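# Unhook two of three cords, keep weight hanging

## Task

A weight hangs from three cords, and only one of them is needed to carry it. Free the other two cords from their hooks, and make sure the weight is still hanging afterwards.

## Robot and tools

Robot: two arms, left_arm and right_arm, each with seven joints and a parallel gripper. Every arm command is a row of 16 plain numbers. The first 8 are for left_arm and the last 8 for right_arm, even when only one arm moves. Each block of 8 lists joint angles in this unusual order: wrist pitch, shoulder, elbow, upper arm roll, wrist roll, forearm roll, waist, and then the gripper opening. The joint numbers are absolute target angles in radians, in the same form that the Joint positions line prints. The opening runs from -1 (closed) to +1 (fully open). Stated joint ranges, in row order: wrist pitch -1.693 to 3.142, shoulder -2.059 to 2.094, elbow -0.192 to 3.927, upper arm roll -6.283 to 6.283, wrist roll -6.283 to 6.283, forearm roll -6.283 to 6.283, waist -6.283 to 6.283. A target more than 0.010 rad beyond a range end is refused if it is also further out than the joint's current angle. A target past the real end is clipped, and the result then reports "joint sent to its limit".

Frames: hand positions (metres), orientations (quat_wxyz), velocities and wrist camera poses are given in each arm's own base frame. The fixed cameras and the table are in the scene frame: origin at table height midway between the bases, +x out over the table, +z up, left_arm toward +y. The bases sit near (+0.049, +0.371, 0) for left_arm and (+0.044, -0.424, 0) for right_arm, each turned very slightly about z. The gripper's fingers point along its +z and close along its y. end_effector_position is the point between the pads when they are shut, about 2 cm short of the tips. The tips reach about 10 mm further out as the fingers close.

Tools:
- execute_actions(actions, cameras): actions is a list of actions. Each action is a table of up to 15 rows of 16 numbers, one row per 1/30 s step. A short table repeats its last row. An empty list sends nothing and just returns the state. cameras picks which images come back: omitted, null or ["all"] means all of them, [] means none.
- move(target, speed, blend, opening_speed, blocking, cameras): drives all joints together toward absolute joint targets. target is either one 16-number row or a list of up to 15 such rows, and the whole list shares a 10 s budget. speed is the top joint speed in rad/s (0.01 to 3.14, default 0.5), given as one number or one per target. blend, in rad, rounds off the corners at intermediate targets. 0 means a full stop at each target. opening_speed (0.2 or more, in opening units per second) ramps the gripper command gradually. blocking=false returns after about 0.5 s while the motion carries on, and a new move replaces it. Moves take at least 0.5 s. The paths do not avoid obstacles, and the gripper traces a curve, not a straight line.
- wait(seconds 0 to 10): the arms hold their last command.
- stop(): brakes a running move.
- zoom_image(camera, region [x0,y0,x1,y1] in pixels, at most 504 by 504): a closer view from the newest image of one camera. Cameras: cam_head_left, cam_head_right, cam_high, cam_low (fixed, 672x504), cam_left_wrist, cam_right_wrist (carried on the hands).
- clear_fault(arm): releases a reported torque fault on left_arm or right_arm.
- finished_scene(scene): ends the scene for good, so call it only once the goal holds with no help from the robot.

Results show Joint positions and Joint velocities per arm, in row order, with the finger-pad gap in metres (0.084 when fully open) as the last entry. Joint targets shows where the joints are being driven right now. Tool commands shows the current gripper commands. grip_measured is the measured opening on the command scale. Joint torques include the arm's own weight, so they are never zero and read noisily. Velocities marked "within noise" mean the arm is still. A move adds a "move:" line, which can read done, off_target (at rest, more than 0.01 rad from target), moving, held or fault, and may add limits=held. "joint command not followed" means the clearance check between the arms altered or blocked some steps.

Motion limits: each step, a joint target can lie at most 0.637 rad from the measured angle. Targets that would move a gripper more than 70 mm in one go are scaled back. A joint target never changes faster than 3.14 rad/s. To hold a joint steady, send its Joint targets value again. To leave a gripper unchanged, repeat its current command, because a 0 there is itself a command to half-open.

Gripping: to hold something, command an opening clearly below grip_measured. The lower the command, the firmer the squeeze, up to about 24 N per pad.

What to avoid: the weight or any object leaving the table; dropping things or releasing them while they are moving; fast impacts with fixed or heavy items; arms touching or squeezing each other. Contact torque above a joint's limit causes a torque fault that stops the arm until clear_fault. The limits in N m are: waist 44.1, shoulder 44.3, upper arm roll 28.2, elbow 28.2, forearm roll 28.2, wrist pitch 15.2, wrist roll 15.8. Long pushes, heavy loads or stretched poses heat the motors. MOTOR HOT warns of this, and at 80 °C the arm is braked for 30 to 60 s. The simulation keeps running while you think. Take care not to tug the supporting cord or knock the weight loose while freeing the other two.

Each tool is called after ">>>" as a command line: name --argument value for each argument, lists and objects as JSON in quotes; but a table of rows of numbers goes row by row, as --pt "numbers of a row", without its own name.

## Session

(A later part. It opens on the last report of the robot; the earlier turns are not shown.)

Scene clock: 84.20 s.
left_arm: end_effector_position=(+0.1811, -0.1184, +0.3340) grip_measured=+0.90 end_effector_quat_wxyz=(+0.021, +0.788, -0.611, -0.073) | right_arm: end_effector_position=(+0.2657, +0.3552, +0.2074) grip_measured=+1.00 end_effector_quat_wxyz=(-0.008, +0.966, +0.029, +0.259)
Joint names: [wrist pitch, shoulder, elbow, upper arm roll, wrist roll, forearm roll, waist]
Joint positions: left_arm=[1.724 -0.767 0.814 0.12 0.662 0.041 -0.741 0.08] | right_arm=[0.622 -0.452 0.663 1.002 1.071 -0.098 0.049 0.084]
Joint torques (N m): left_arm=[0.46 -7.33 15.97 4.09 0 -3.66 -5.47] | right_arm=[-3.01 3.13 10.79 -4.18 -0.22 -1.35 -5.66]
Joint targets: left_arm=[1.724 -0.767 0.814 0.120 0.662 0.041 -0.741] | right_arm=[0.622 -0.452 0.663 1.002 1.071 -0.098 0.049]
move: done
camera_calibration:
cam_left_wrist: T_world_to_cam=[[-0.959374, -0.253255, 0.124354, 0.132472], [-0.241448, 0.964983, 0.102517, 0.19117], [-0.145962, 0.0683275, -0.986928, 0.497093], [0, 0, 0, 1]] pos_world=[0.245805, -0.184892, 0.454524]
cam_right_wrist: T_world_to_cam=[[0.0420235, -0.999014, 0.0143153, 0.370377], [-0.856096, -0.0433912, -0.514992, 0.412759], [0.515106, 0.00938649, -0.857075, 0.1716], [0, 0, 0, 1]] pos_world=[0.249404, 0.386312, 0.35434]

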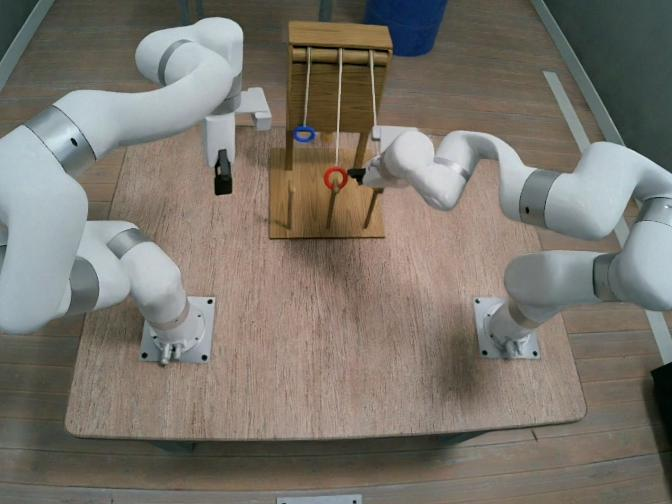

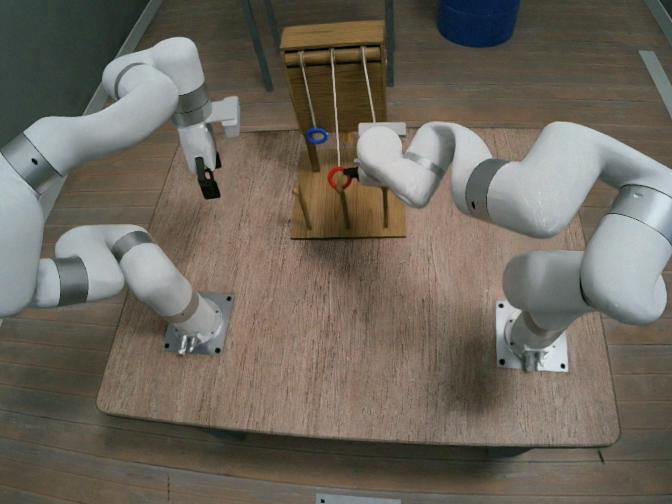

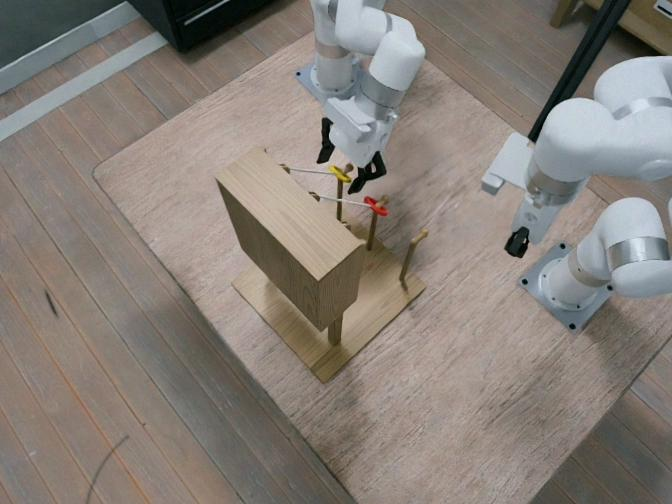

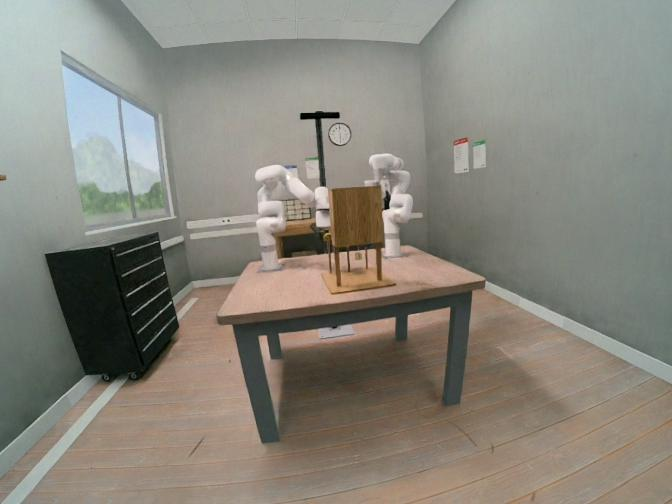

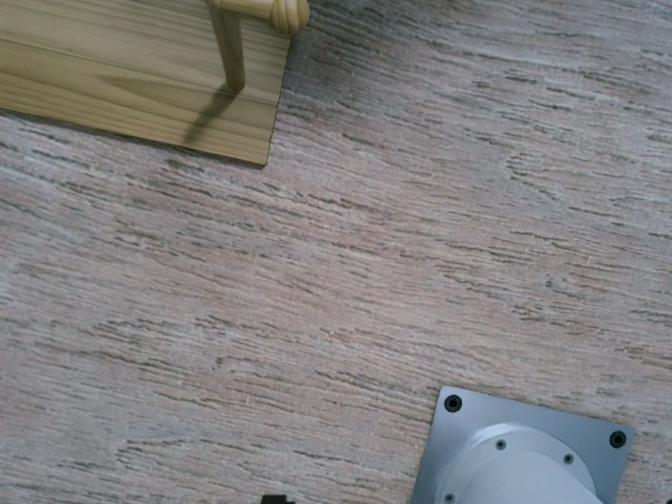

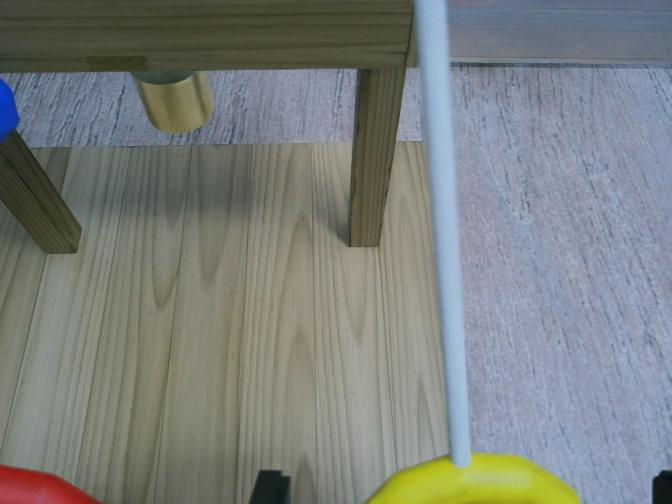

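>>> move --pt "1.724 -0.767 0.814 0.120 0.662 0.041 -0.741 0.9 0.619 -0.466 0.651 1.011 1.071 -0.082 0.053 1.0" --pt "1.724 -0.767 0.814 0.120 0.662 0.041 -0.741 0.9 0.619 -0.466 0.651 1.011 1.071 -0.082 0.053 0.0" --pt "1.724 -0.767 0.814 0.120 0.662 0.041 -0.741 0.9 0.601 -0.481 0.628 1.036 1.071 -0.058 0.046 0.0" --speed '[0.1, 0.1, 0.05]' --opening_speed 0.6

>>> zoom_image --camera "cam_low" --region '[325, 235, 395, 300]'

>>> zoom_image --camera "cam_high" --region '[280, 80, 440, 240]'

Scene clock: 88.70 s.
left_arm: end_effector_position=(+0.1811, -0.1184, +0.3340) grip_measured=+0.90 end_effector_quat_wxyz=(+0.021, +0.788, -0.611, -0.073) | right_arm: end_effector_position=(+0.2549, +0.3533, +0.1964) grip_measured=+0.21 end_effector_quat_wxyz=(-0.008, +0.966, +0.029, +0.259)
Joint names: [wrist pitch, shoulder, elbow, upper arm roll, wrist roll, forearm roll, waist]
Joint positions: left_arm=[1.724 -0.767 0.814 0.12 0.662 0.041 -0.741 0.08] | right_arm=[0.601 -0.481 0.628 1.036 1.071 -0.058 0.046 0.053]
Joint torques (N m): left_arm=[0.42 -7.4 16.12 4.01 -1.12 -3.66 -5.14] | right_arm=[-1.87 -8.41 7.71 -2.58 0.52 2.19 -4.45]
Joint targets: left_arm=[1.724 -0.767 0.814 0.120 0.662 0.041 -0.741] | right_arm=[0.601 -0.481 0.628 1.036 1.071 -0.058 0.046]
move: done
camera_calibration:
cam_left_wrist: T_world_to_cam=[[-0.959374, -0.253255, 0.124354, 0.132472], [-0.241448, 0.964983, 0.102517, 0.19117], [-0.145962, 0.0683275, -0.986928, 0.497093], [0, 0, 0, 1]] pos_world=[0.245805, -0.184892, 0.454524]
cam_right_wrist: T_world_to_cam=[[0.0422345, -0.999002, 0.0145499, 0.368952], [-0.856083, -0.0436929, -0.514988, 0.397929], [0.515109, 0.0092943, -0.857074, 0.167874], [0, 0, 0, 1]] pos_world=[0.238605, 0.38441, 0.343441]

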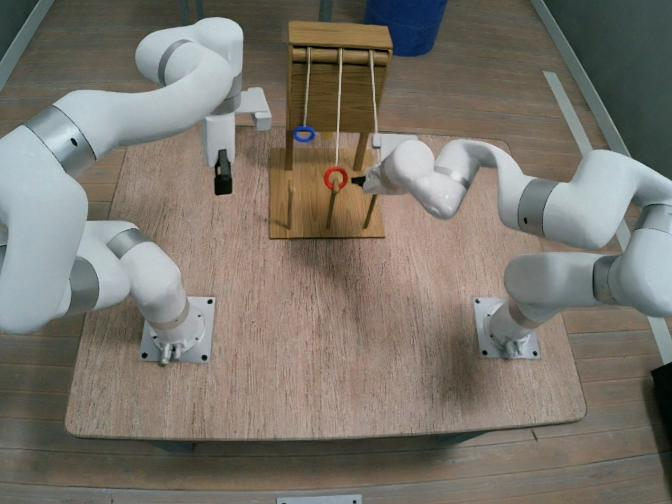

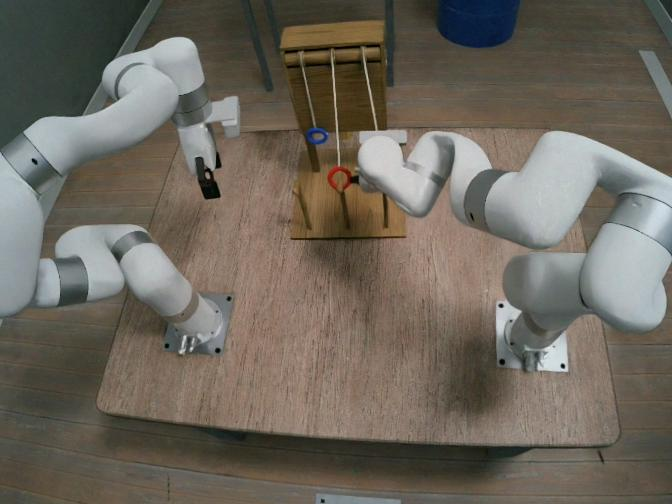

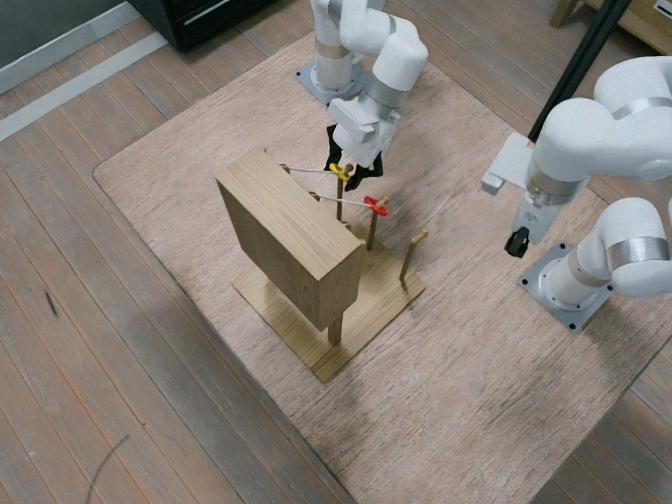

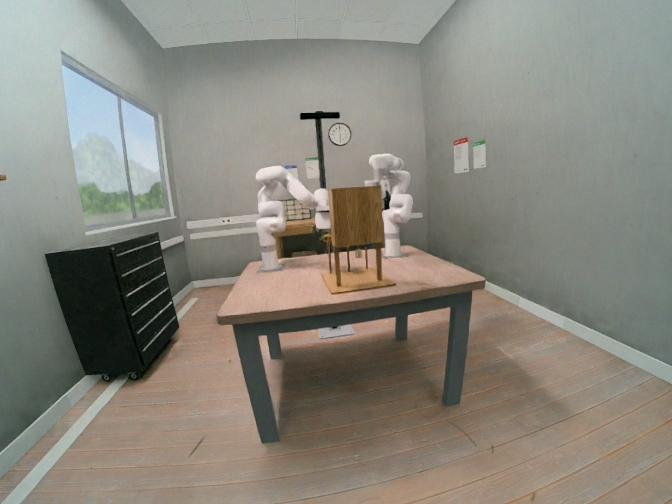

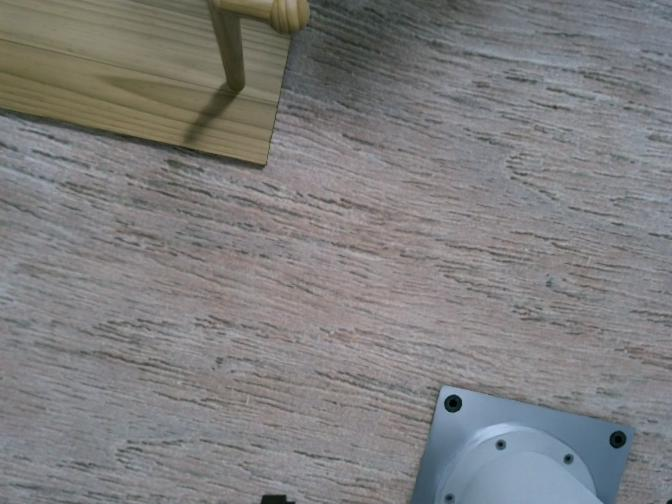

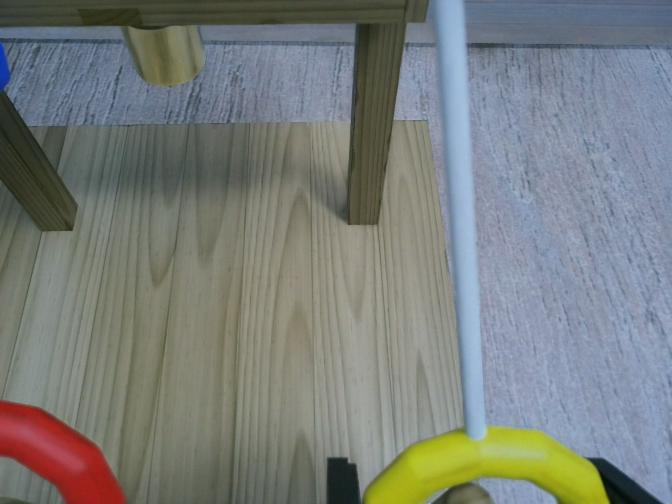

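Scaled by 7.200 from the camera's 672x504 image, which has a finer 960x720 frame.

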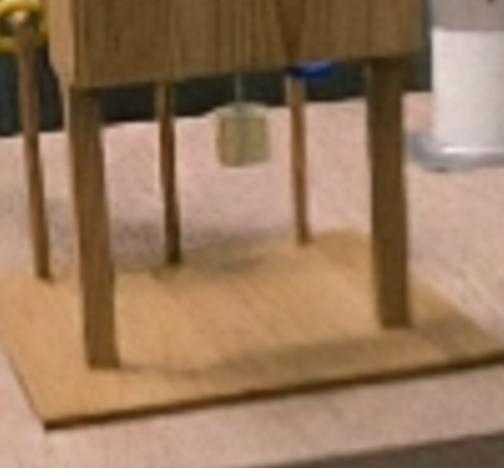

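Scaled by 3.150 from the camera's 672x504 image, which has a finer 960x720 frame.

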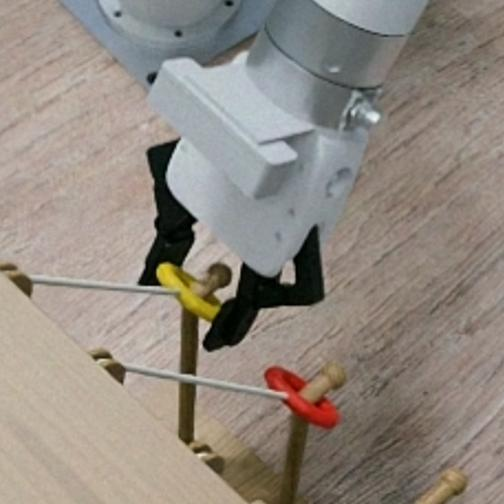

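>>> move --pt "1.724 -0.767 0.814 0.120 0.662 0.041 -0.741 0.9 0.619 -0.466 0.651 1.011 1.071 -0.082 0.053 0.0" --pt "1.724 -0.767 0.814 0.120 0.662 0.041 -0.741 0.9 0.619 -0.466 0.651 1.011 1.071 -0.082 0.053 1.0" --pt "1.724 -0.767 0.814 0.120 0.662 0.041 -0.741 0.9 0.766 -0.508 0.701 0.841 1.071 -0.096 0.242 1.0" --speed '[0.04, 0.1, 0.2]' --opening_speed 0.6

>>> zoom_image --camera "cam_low" --region '[325, 235, 395, 300]'

>>> zoom_image --camera "cam_high" --region '[280, 80, 440, 240]'

Scene clock: 93.57 s.
left_arm: end_effector_position=(+0.1811, -0.1184, +0.3340) grip_measured=+0.90 end_effector_quat_wxyz=(+0.021, +0.788, -0.611, -0.073) | right_arm: end_effector_position=(+0.2433, +0.3535, +0.2462) grip_measured=+1.00 end_effector_quat_wxyz=(-0.008, +0.966, +0.029, +0.258)
Joint names: [wrist pitch, shoulder, elbow, upper arm roll, wrist roll, forearm roll, waist]
Joint positions: left_arm=[1.724 -0.767 0.814 0.12 0.662 0.041 -0.741 0.08] | right_arm=[0.766 -0.508 0.701 0.841 1.071 -0.096 0.242 0.084]
Joint torques (N m): left_arm=[0.19 -7.5 16.09 4.06 -1.15 -3.67 -5.31] | right_arm=[-0.62 -13.36 14.8 -8.56 0.9 -1.51 4.97]
Joint targets: left_arm=[1.724 -0.767 0.814 0.120 0.662 0.041 -0.741] | right_arm=[0.766 -0.508 0.701 0.841 1.071 -0.096 0.242]
move: done
camera_calibration:
cam_left_wrist: T_world_to_cam=[[-0.959374, -0.253255, 0.124354, 0.132472], [-0.241448, 0.964983, 0.102517, 0.19117], [-0.145962, 0.0683275, -0.986928, 0.497093], [0, 0, 0, 1]] pos_world=[0.245805, -0.184892, 0.454524]
cam_right_wrist: T_world_to_cam=[[0.0416287, -0.999021, 0.0149986, 0.368991], [-0.856228, -0.043407, -0.514771, 0.413445], [0.514918, 0.00858708, -0.857196, 0.216809], [0, 0, 0, 1]] pos_world=[0.227004, 0.384715, 0.393143]

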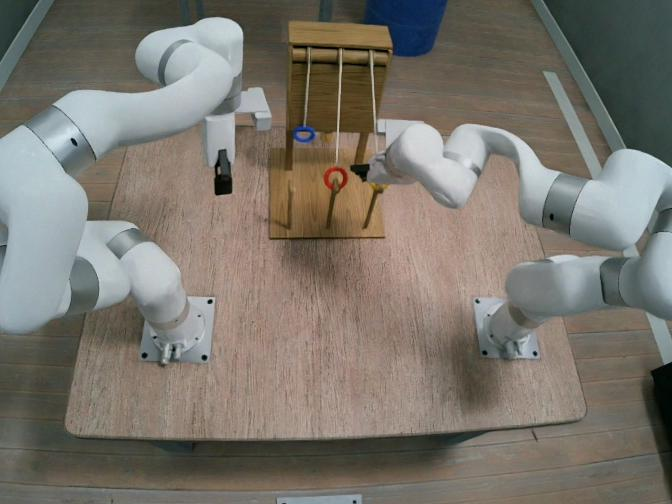

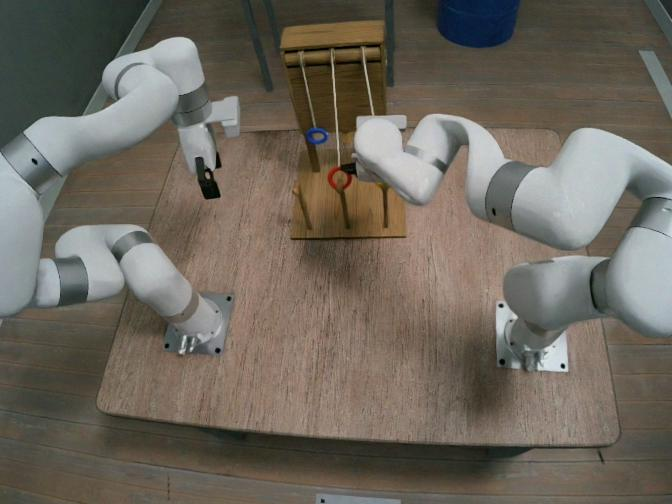

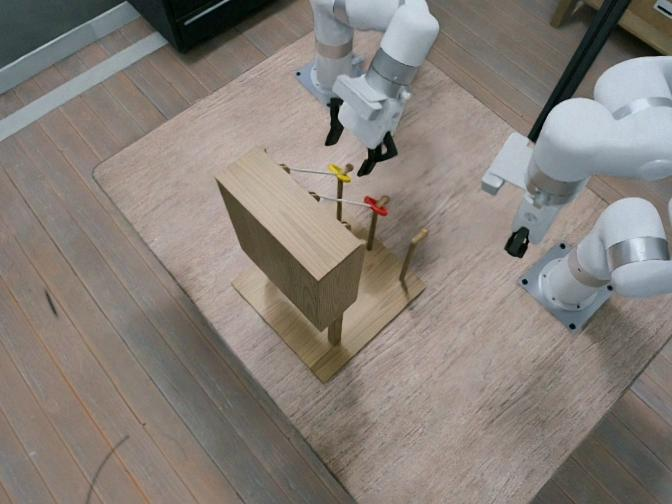

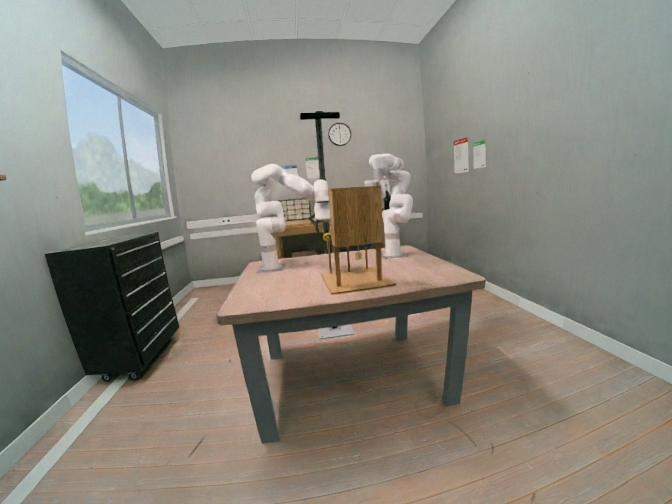

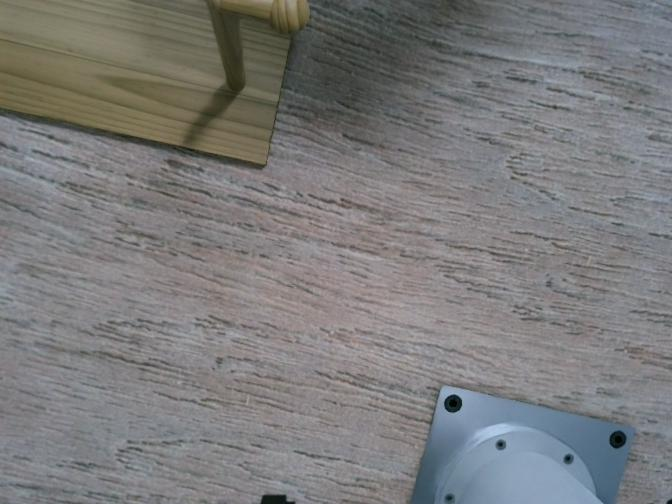

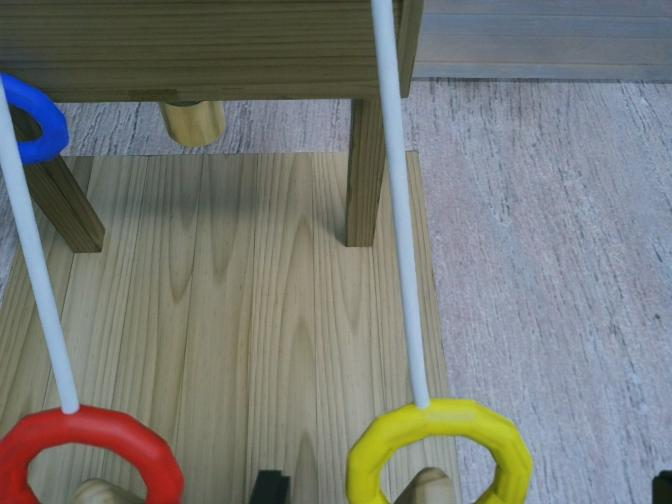

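Scaled by 7.200 from the camera's 672x504 image, which has a finer 960x720 frame.

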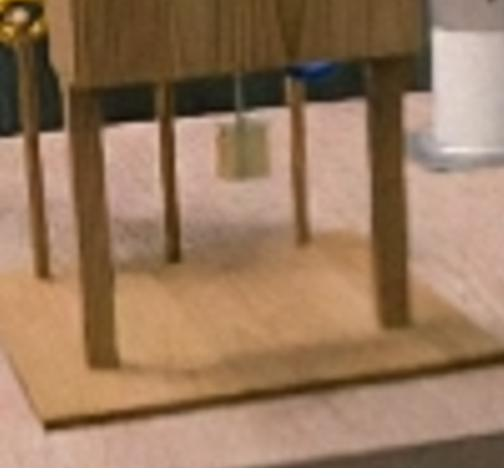

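Scaled by 3.150 from the camera's 672x504 image, which has a finer 960x720 frame.

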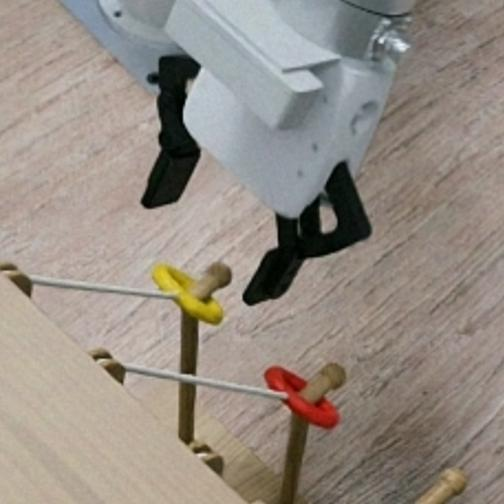

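>>> move --pt "1.724 -0.767 0.814 0.120 0.662 0.041 -0.741 0.9 0.945 -0.540 1.061 1.335 1.071 0.075 -0.200 1.0" --speed '[0.4]' --cameras '["cam_right_wrist", "cam_high", "cam_head_left"]'

Scene clock: 98.10 s.
left_arm: end_effector_position=(+0.1811, -0.1184, +0.3340) grip_measured=+0.90 end_effector_quat_wxyz=(+0.021, +0.788, -0.611, -0.073) | right_arm: end_effector_position=(+0.2070, +0.4511, +0.2800) grip_measured=+1.00 end_effector_quat_wxyz=(-0.008, +0.966, +0.028, +0.258)
Joint names: [wrist pitch, shoulder, elbow, upper arm roll, wrist roll, forearm roll, waist]
Joint positions: left_arm=[1.724 -0.767 0.814 0.12 0.662 0.041 -0.741 0.08] | right_arm=[0.945 -0.54 1.061 1.335 1.071 0.075 -0.2 0.084]
Joint torques (N m): left_arm=[0.09 -7.3 16.02 3.96 -1.1 -3.53 -5.24] | right_arm=[-0.58 -2.1 13.93 -7.53 1.06 1.28 -6.11]
Joint targets: left_arm=[1.724 -0.767 0.814 0.120 0.662 0.041 -0.741] | right_arm=[0.945 -0.540 1.061 1.335 1.071 0.075 -0.200]
move: done
camera_calibration:
cam_right_wrist: T_world_to_cam=[[0.0410333, -0.999051, 0.014627, 0.467683], [-0.856606, -0.0427112, -0.5142, 0.403661], [0.514337, 0.00856974, -0.857545, 0.263805], [0, 0, 0, 1]] pos_world=[0.190903, 0.482219, 0.426947]
Images, in order (width x height): cam_head_left 672x504, cam_high 672x504, cam_right_wrist 672x504.

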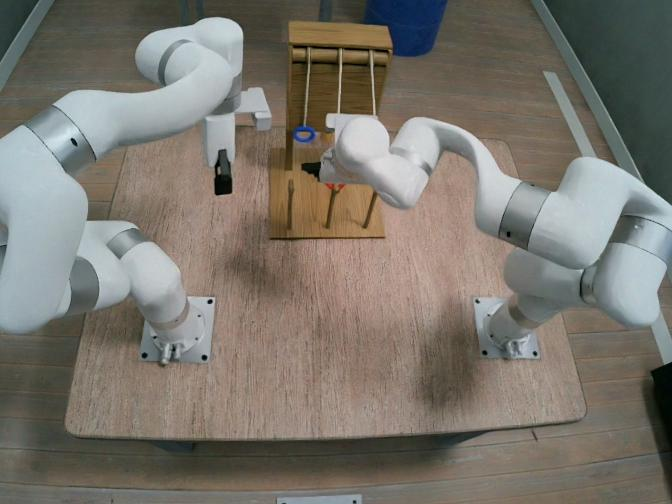

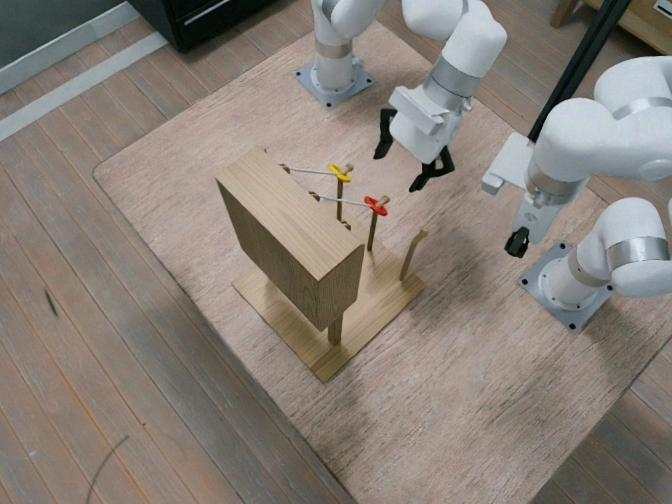

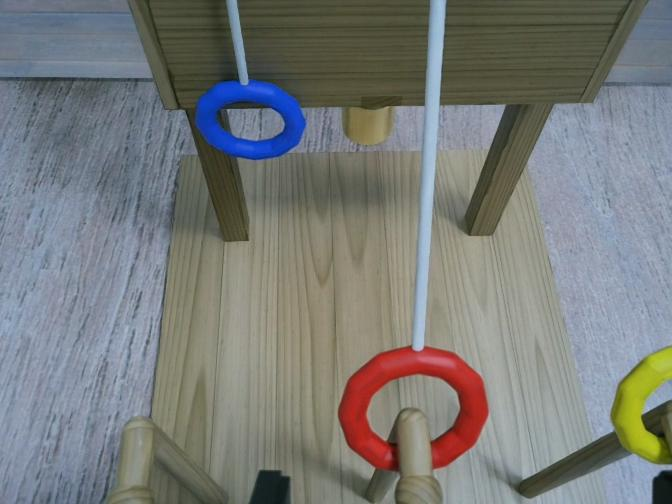

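>>> move --pt "1.724 -0.767 0.814 0.120 0.662 0.041 -0.741 0.9 0.822 -0.525 1.008 1.457 1.071 0.076 -0.331 1.0" --pt "1.724 -0.767 0.814 0.120 0.662 0.041 -0.741 0.9 0.712 -0.511 0.980 1.605 1.071 0.069 -0.498 1.0" --speed '[0.4, 0.25]' --blend 0.03

>>> zoom_image --camera "cam_high" --region '[300, 100, 460, 260]'

>>> zoom_image --camera "cam_head_left" --region '[250, 110, 430, 250]'

Scene clock: 103.50 s.
left_arm: end_effector_position=(+0.1811, -0.1184, +0.3340) grip_measured=+0.90 end_effector_quat_wxyz=(+0.021, +0.788, -0.611, -0.073) | right_arm: end_effector_position=(+0.2528, +0.4540, +0.2062) grip_measured=+1.00 end_effector_quat_wxyz=(-0.008, +0.966, +0.029, +0.258)
Joint names: [wrist pitch, shoulder, elbow, upper arm roll, wrist roll, forearm roll, waist]
Joint positions: left_arm=[1.724 -0.767 0.814 0.12 0.662 0.041 -0.741 0.08] | right_arm=[0.712 -0.511 0.98 1.605 1.071 0.069 -0.498 0.084]
Joint torques (N m): left_arm=[-0.07 -7.41 15.98 3.93 -1.11 -3.37 -5.25] | right_arm=[-3.01 18.07 9.83 -7.76 0.89 -1.39 -5.34]
Joint targets: left_arm=[1.724 -0.767 0.814 0.120 0.662 0.041 -0.741] | right_arm=[0.712 -0.511 0.980 1.605 1.071 0.069 -0.498]
move: done
camera_calibration:
cam_left_wrist: T_world_to_cam=[[-0.959374, -0.253255, 0.124354, 0.132472], [-0.241448, 0.964983, 0.102517, 0.19117], [-0.145962, 0.0683275, -0.986928, 0.497093], [0, 0, 0, 1]] pos_world=[0.245805, -0.184892, 0.454524]
cam_right_wrist: T_world_to_cam=[[0.0415983, -0.999024, 0.0148436, 0.469556], [-0.856461, -0.043305, -0.514393, 0.405357], [0.514534, 0.0086849, -0.857426, 0.176928], [0, 0, 0, 1]] pos_world=[0.236604, 0.485115, 0.353246]

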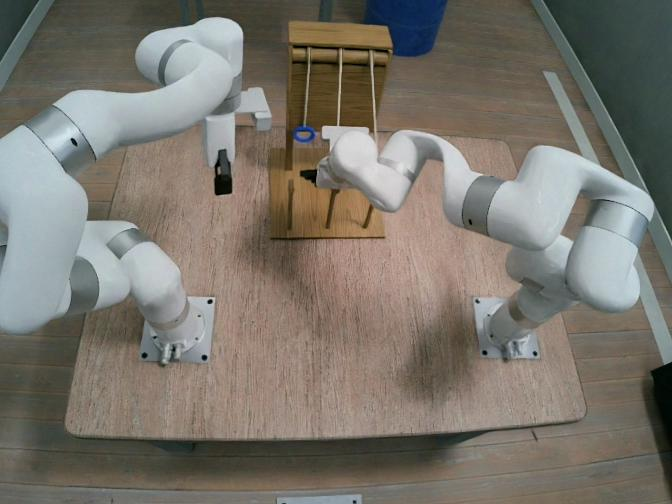

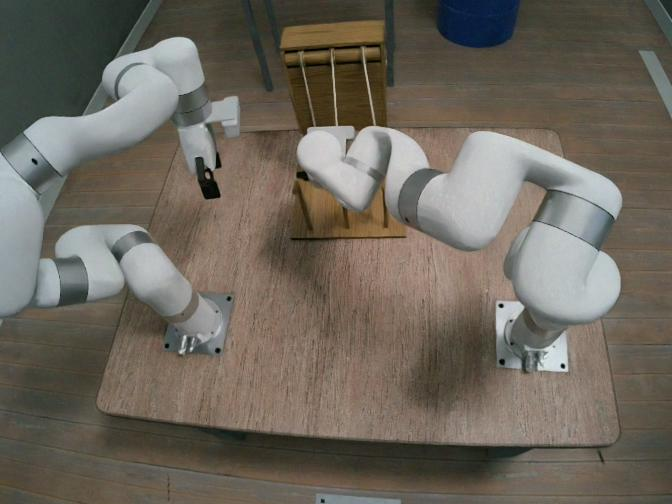

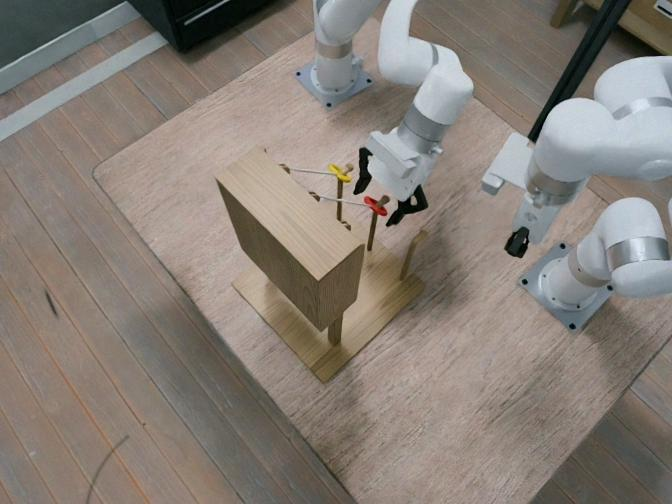

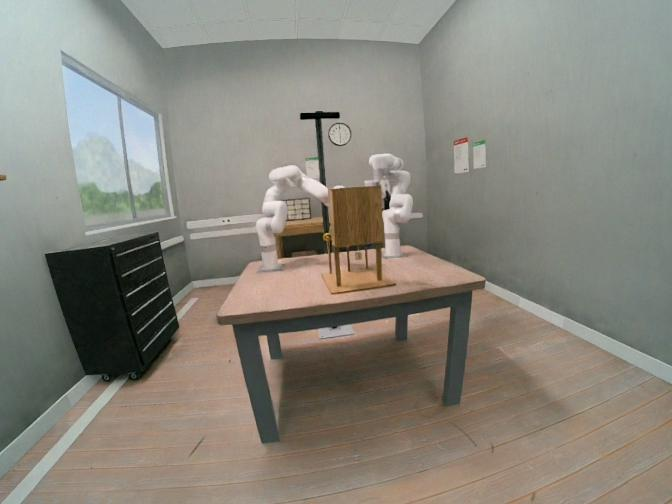

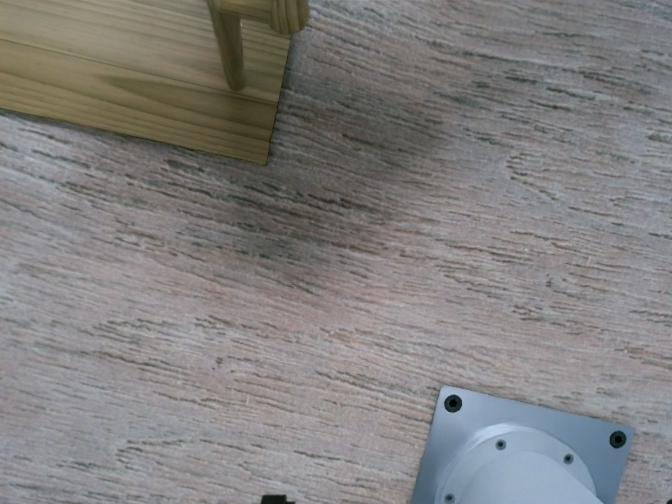

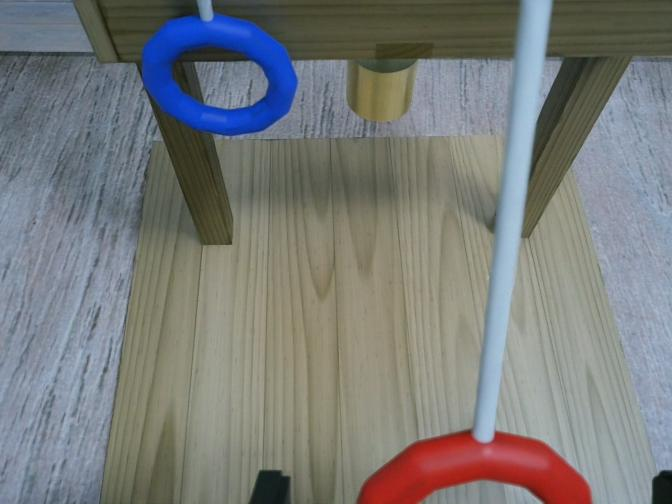

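Scaled by 3.150 from the camera's 672x504 image, which has a finer 960x720 frame.

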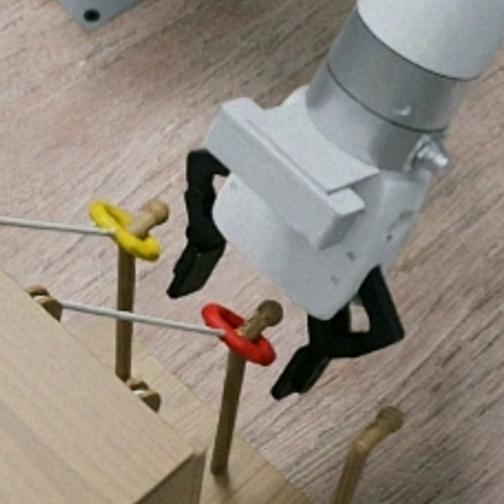

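Scaled by 2.800 from the camera's 672x504 image, which has a finer 960x720 frame.

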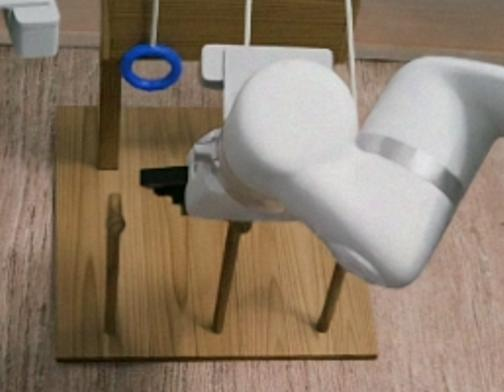

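>>> move --pt "1.724 -0.767 0.814 0.120 0.662 0.041 -0.741 0.9 0.712 -0.511 0.980 1.605 1.071 0.069 -0.498 0.0" --pt "1.724 -0.767 0.814 0.120 0.662 0.041 -0.741 0.9 0.697 -0.530 0.963 1.612 1.071 0.092 -0.490 0.0" --speed '[0.1, 0.05]' --opening_speed 0.6

>>> zoom_image --camera "cam_low" --region '[325, 235, 395, 300]'

>>> zoom_image --camera "cam_high" --region '[300, 100, 460, 260]'

Scene clock: 108.47 s.
left_arm: end_effector_position=(+0.1811, -0.1184, +0.3340) grip_measured=+0.90 end_effector_quat_wxyz=(+0.021, +0.788, -0.611, -0.073) | right_arm: end_effector_position=(+0.2471, +0.4539, +0.1986) grip_measured=+0.22 end_effector_quat_wxyz=(-0.008, +0.965, +0.029, +0.259)
Joint names: [wrist pitch, shoulder, elbow, upper arm roll, wrist roll, forearm roll, waist]
Joint positions: left_arm=[1.724 -0.767 0.814 0.12 0.662 0.041 -0.741 0.08] | right_arm=[0.697 -0.53 0.963 1.612 1.071 0.092 -0.49 0.053]
Joint torques (N m): left_arm=[-0.23 -7.18 15.92 3.88 -1.11 -3.47 -5.25] | right_arm=[-2.58 3.26 8.47 -5.55 0.91 1.7 6.63]
Joint targets: left_arm=[1.724 -0.767 0.814 0.120 0.662 0.041 -0.741] | right_arm=[0.697 -0.530 0.963 1.612 1.071 0.092 -0.490]
move: done
camera_calibration:
cam_left_wrist: T_world_to_cam=[[-0.959374, -0.253255, 0.124354, 0.132472], [-0.241448, 0.964983, 0.102517, 0.19117], [-0.145962, 0.0683275, -0.986928, 0.497093], [0, 0, 0, 1]] pos_world=[0.245805, -0.184892, 0.454524]
cam_right_wrist: T_world_to_cam=[[0.0421469, -0.999009, 0.0142995, 0.469766], [-0.855789, -0.0434832, -0.515495, 0.396642], [0.515606, 0.00948918, -0.856773, 0.172492], [0, 0, 0, 1]] pos_world=[0.230704, 0.484911, 0.345536]

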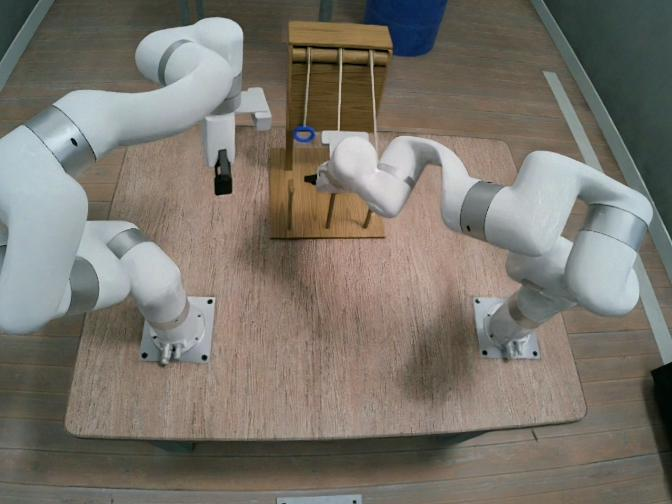

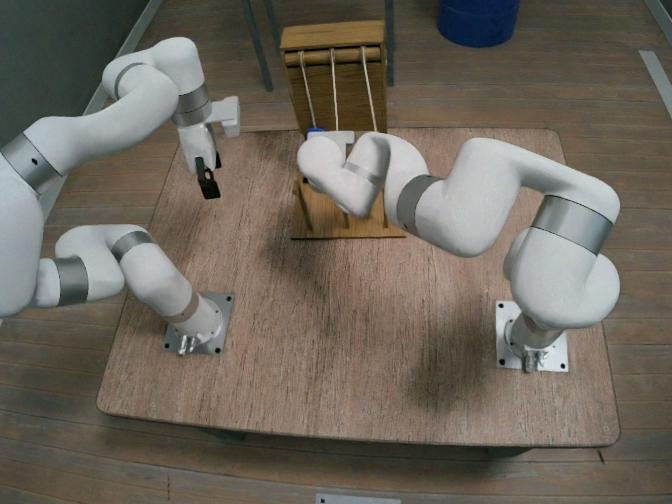

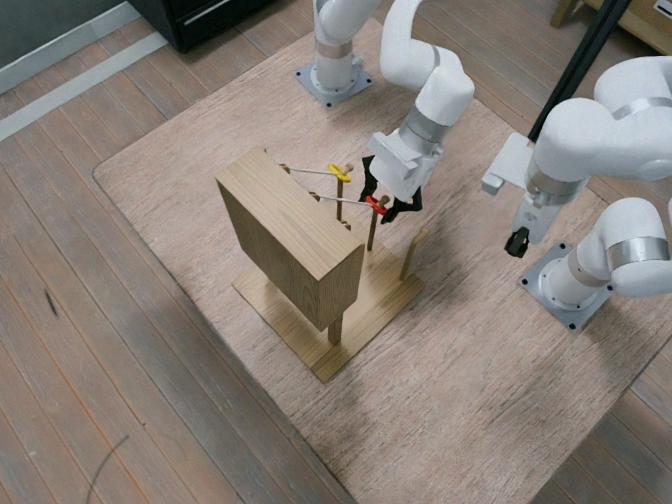

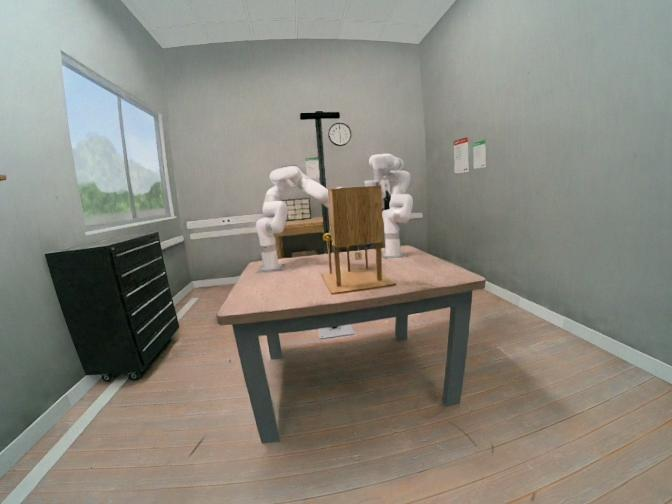

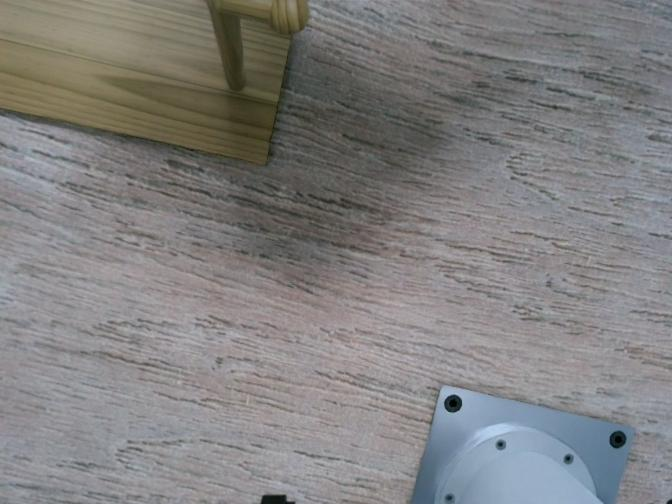

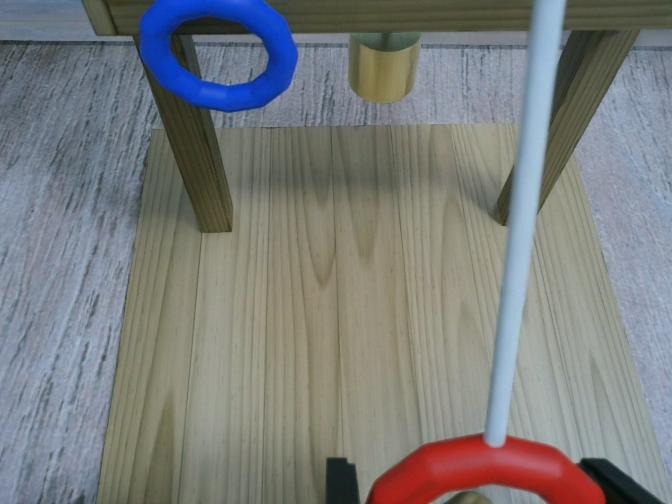

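Scaled by 7.200 from the camera's 672x504 image, which has a finer 960x720 frame.

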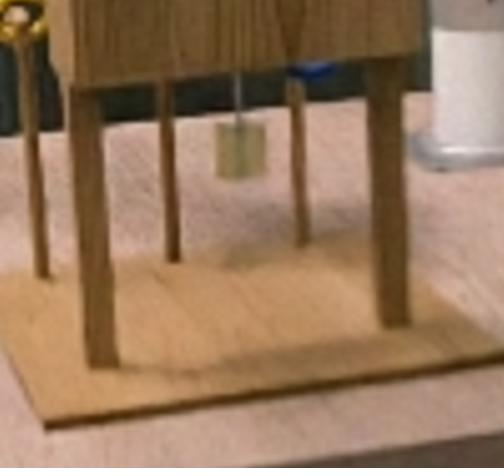

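Scaled by 3.150 from the camera's 672x504 image, which has a finer 960x720 frame.

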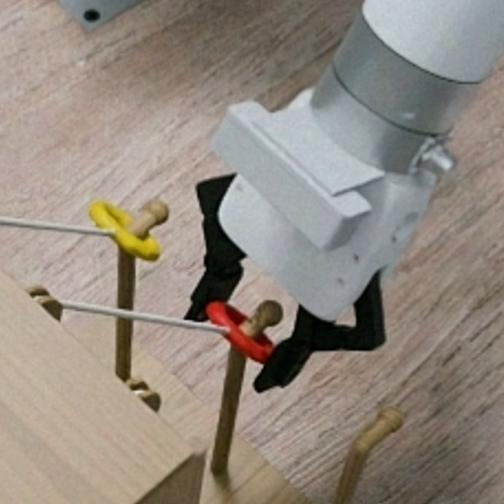

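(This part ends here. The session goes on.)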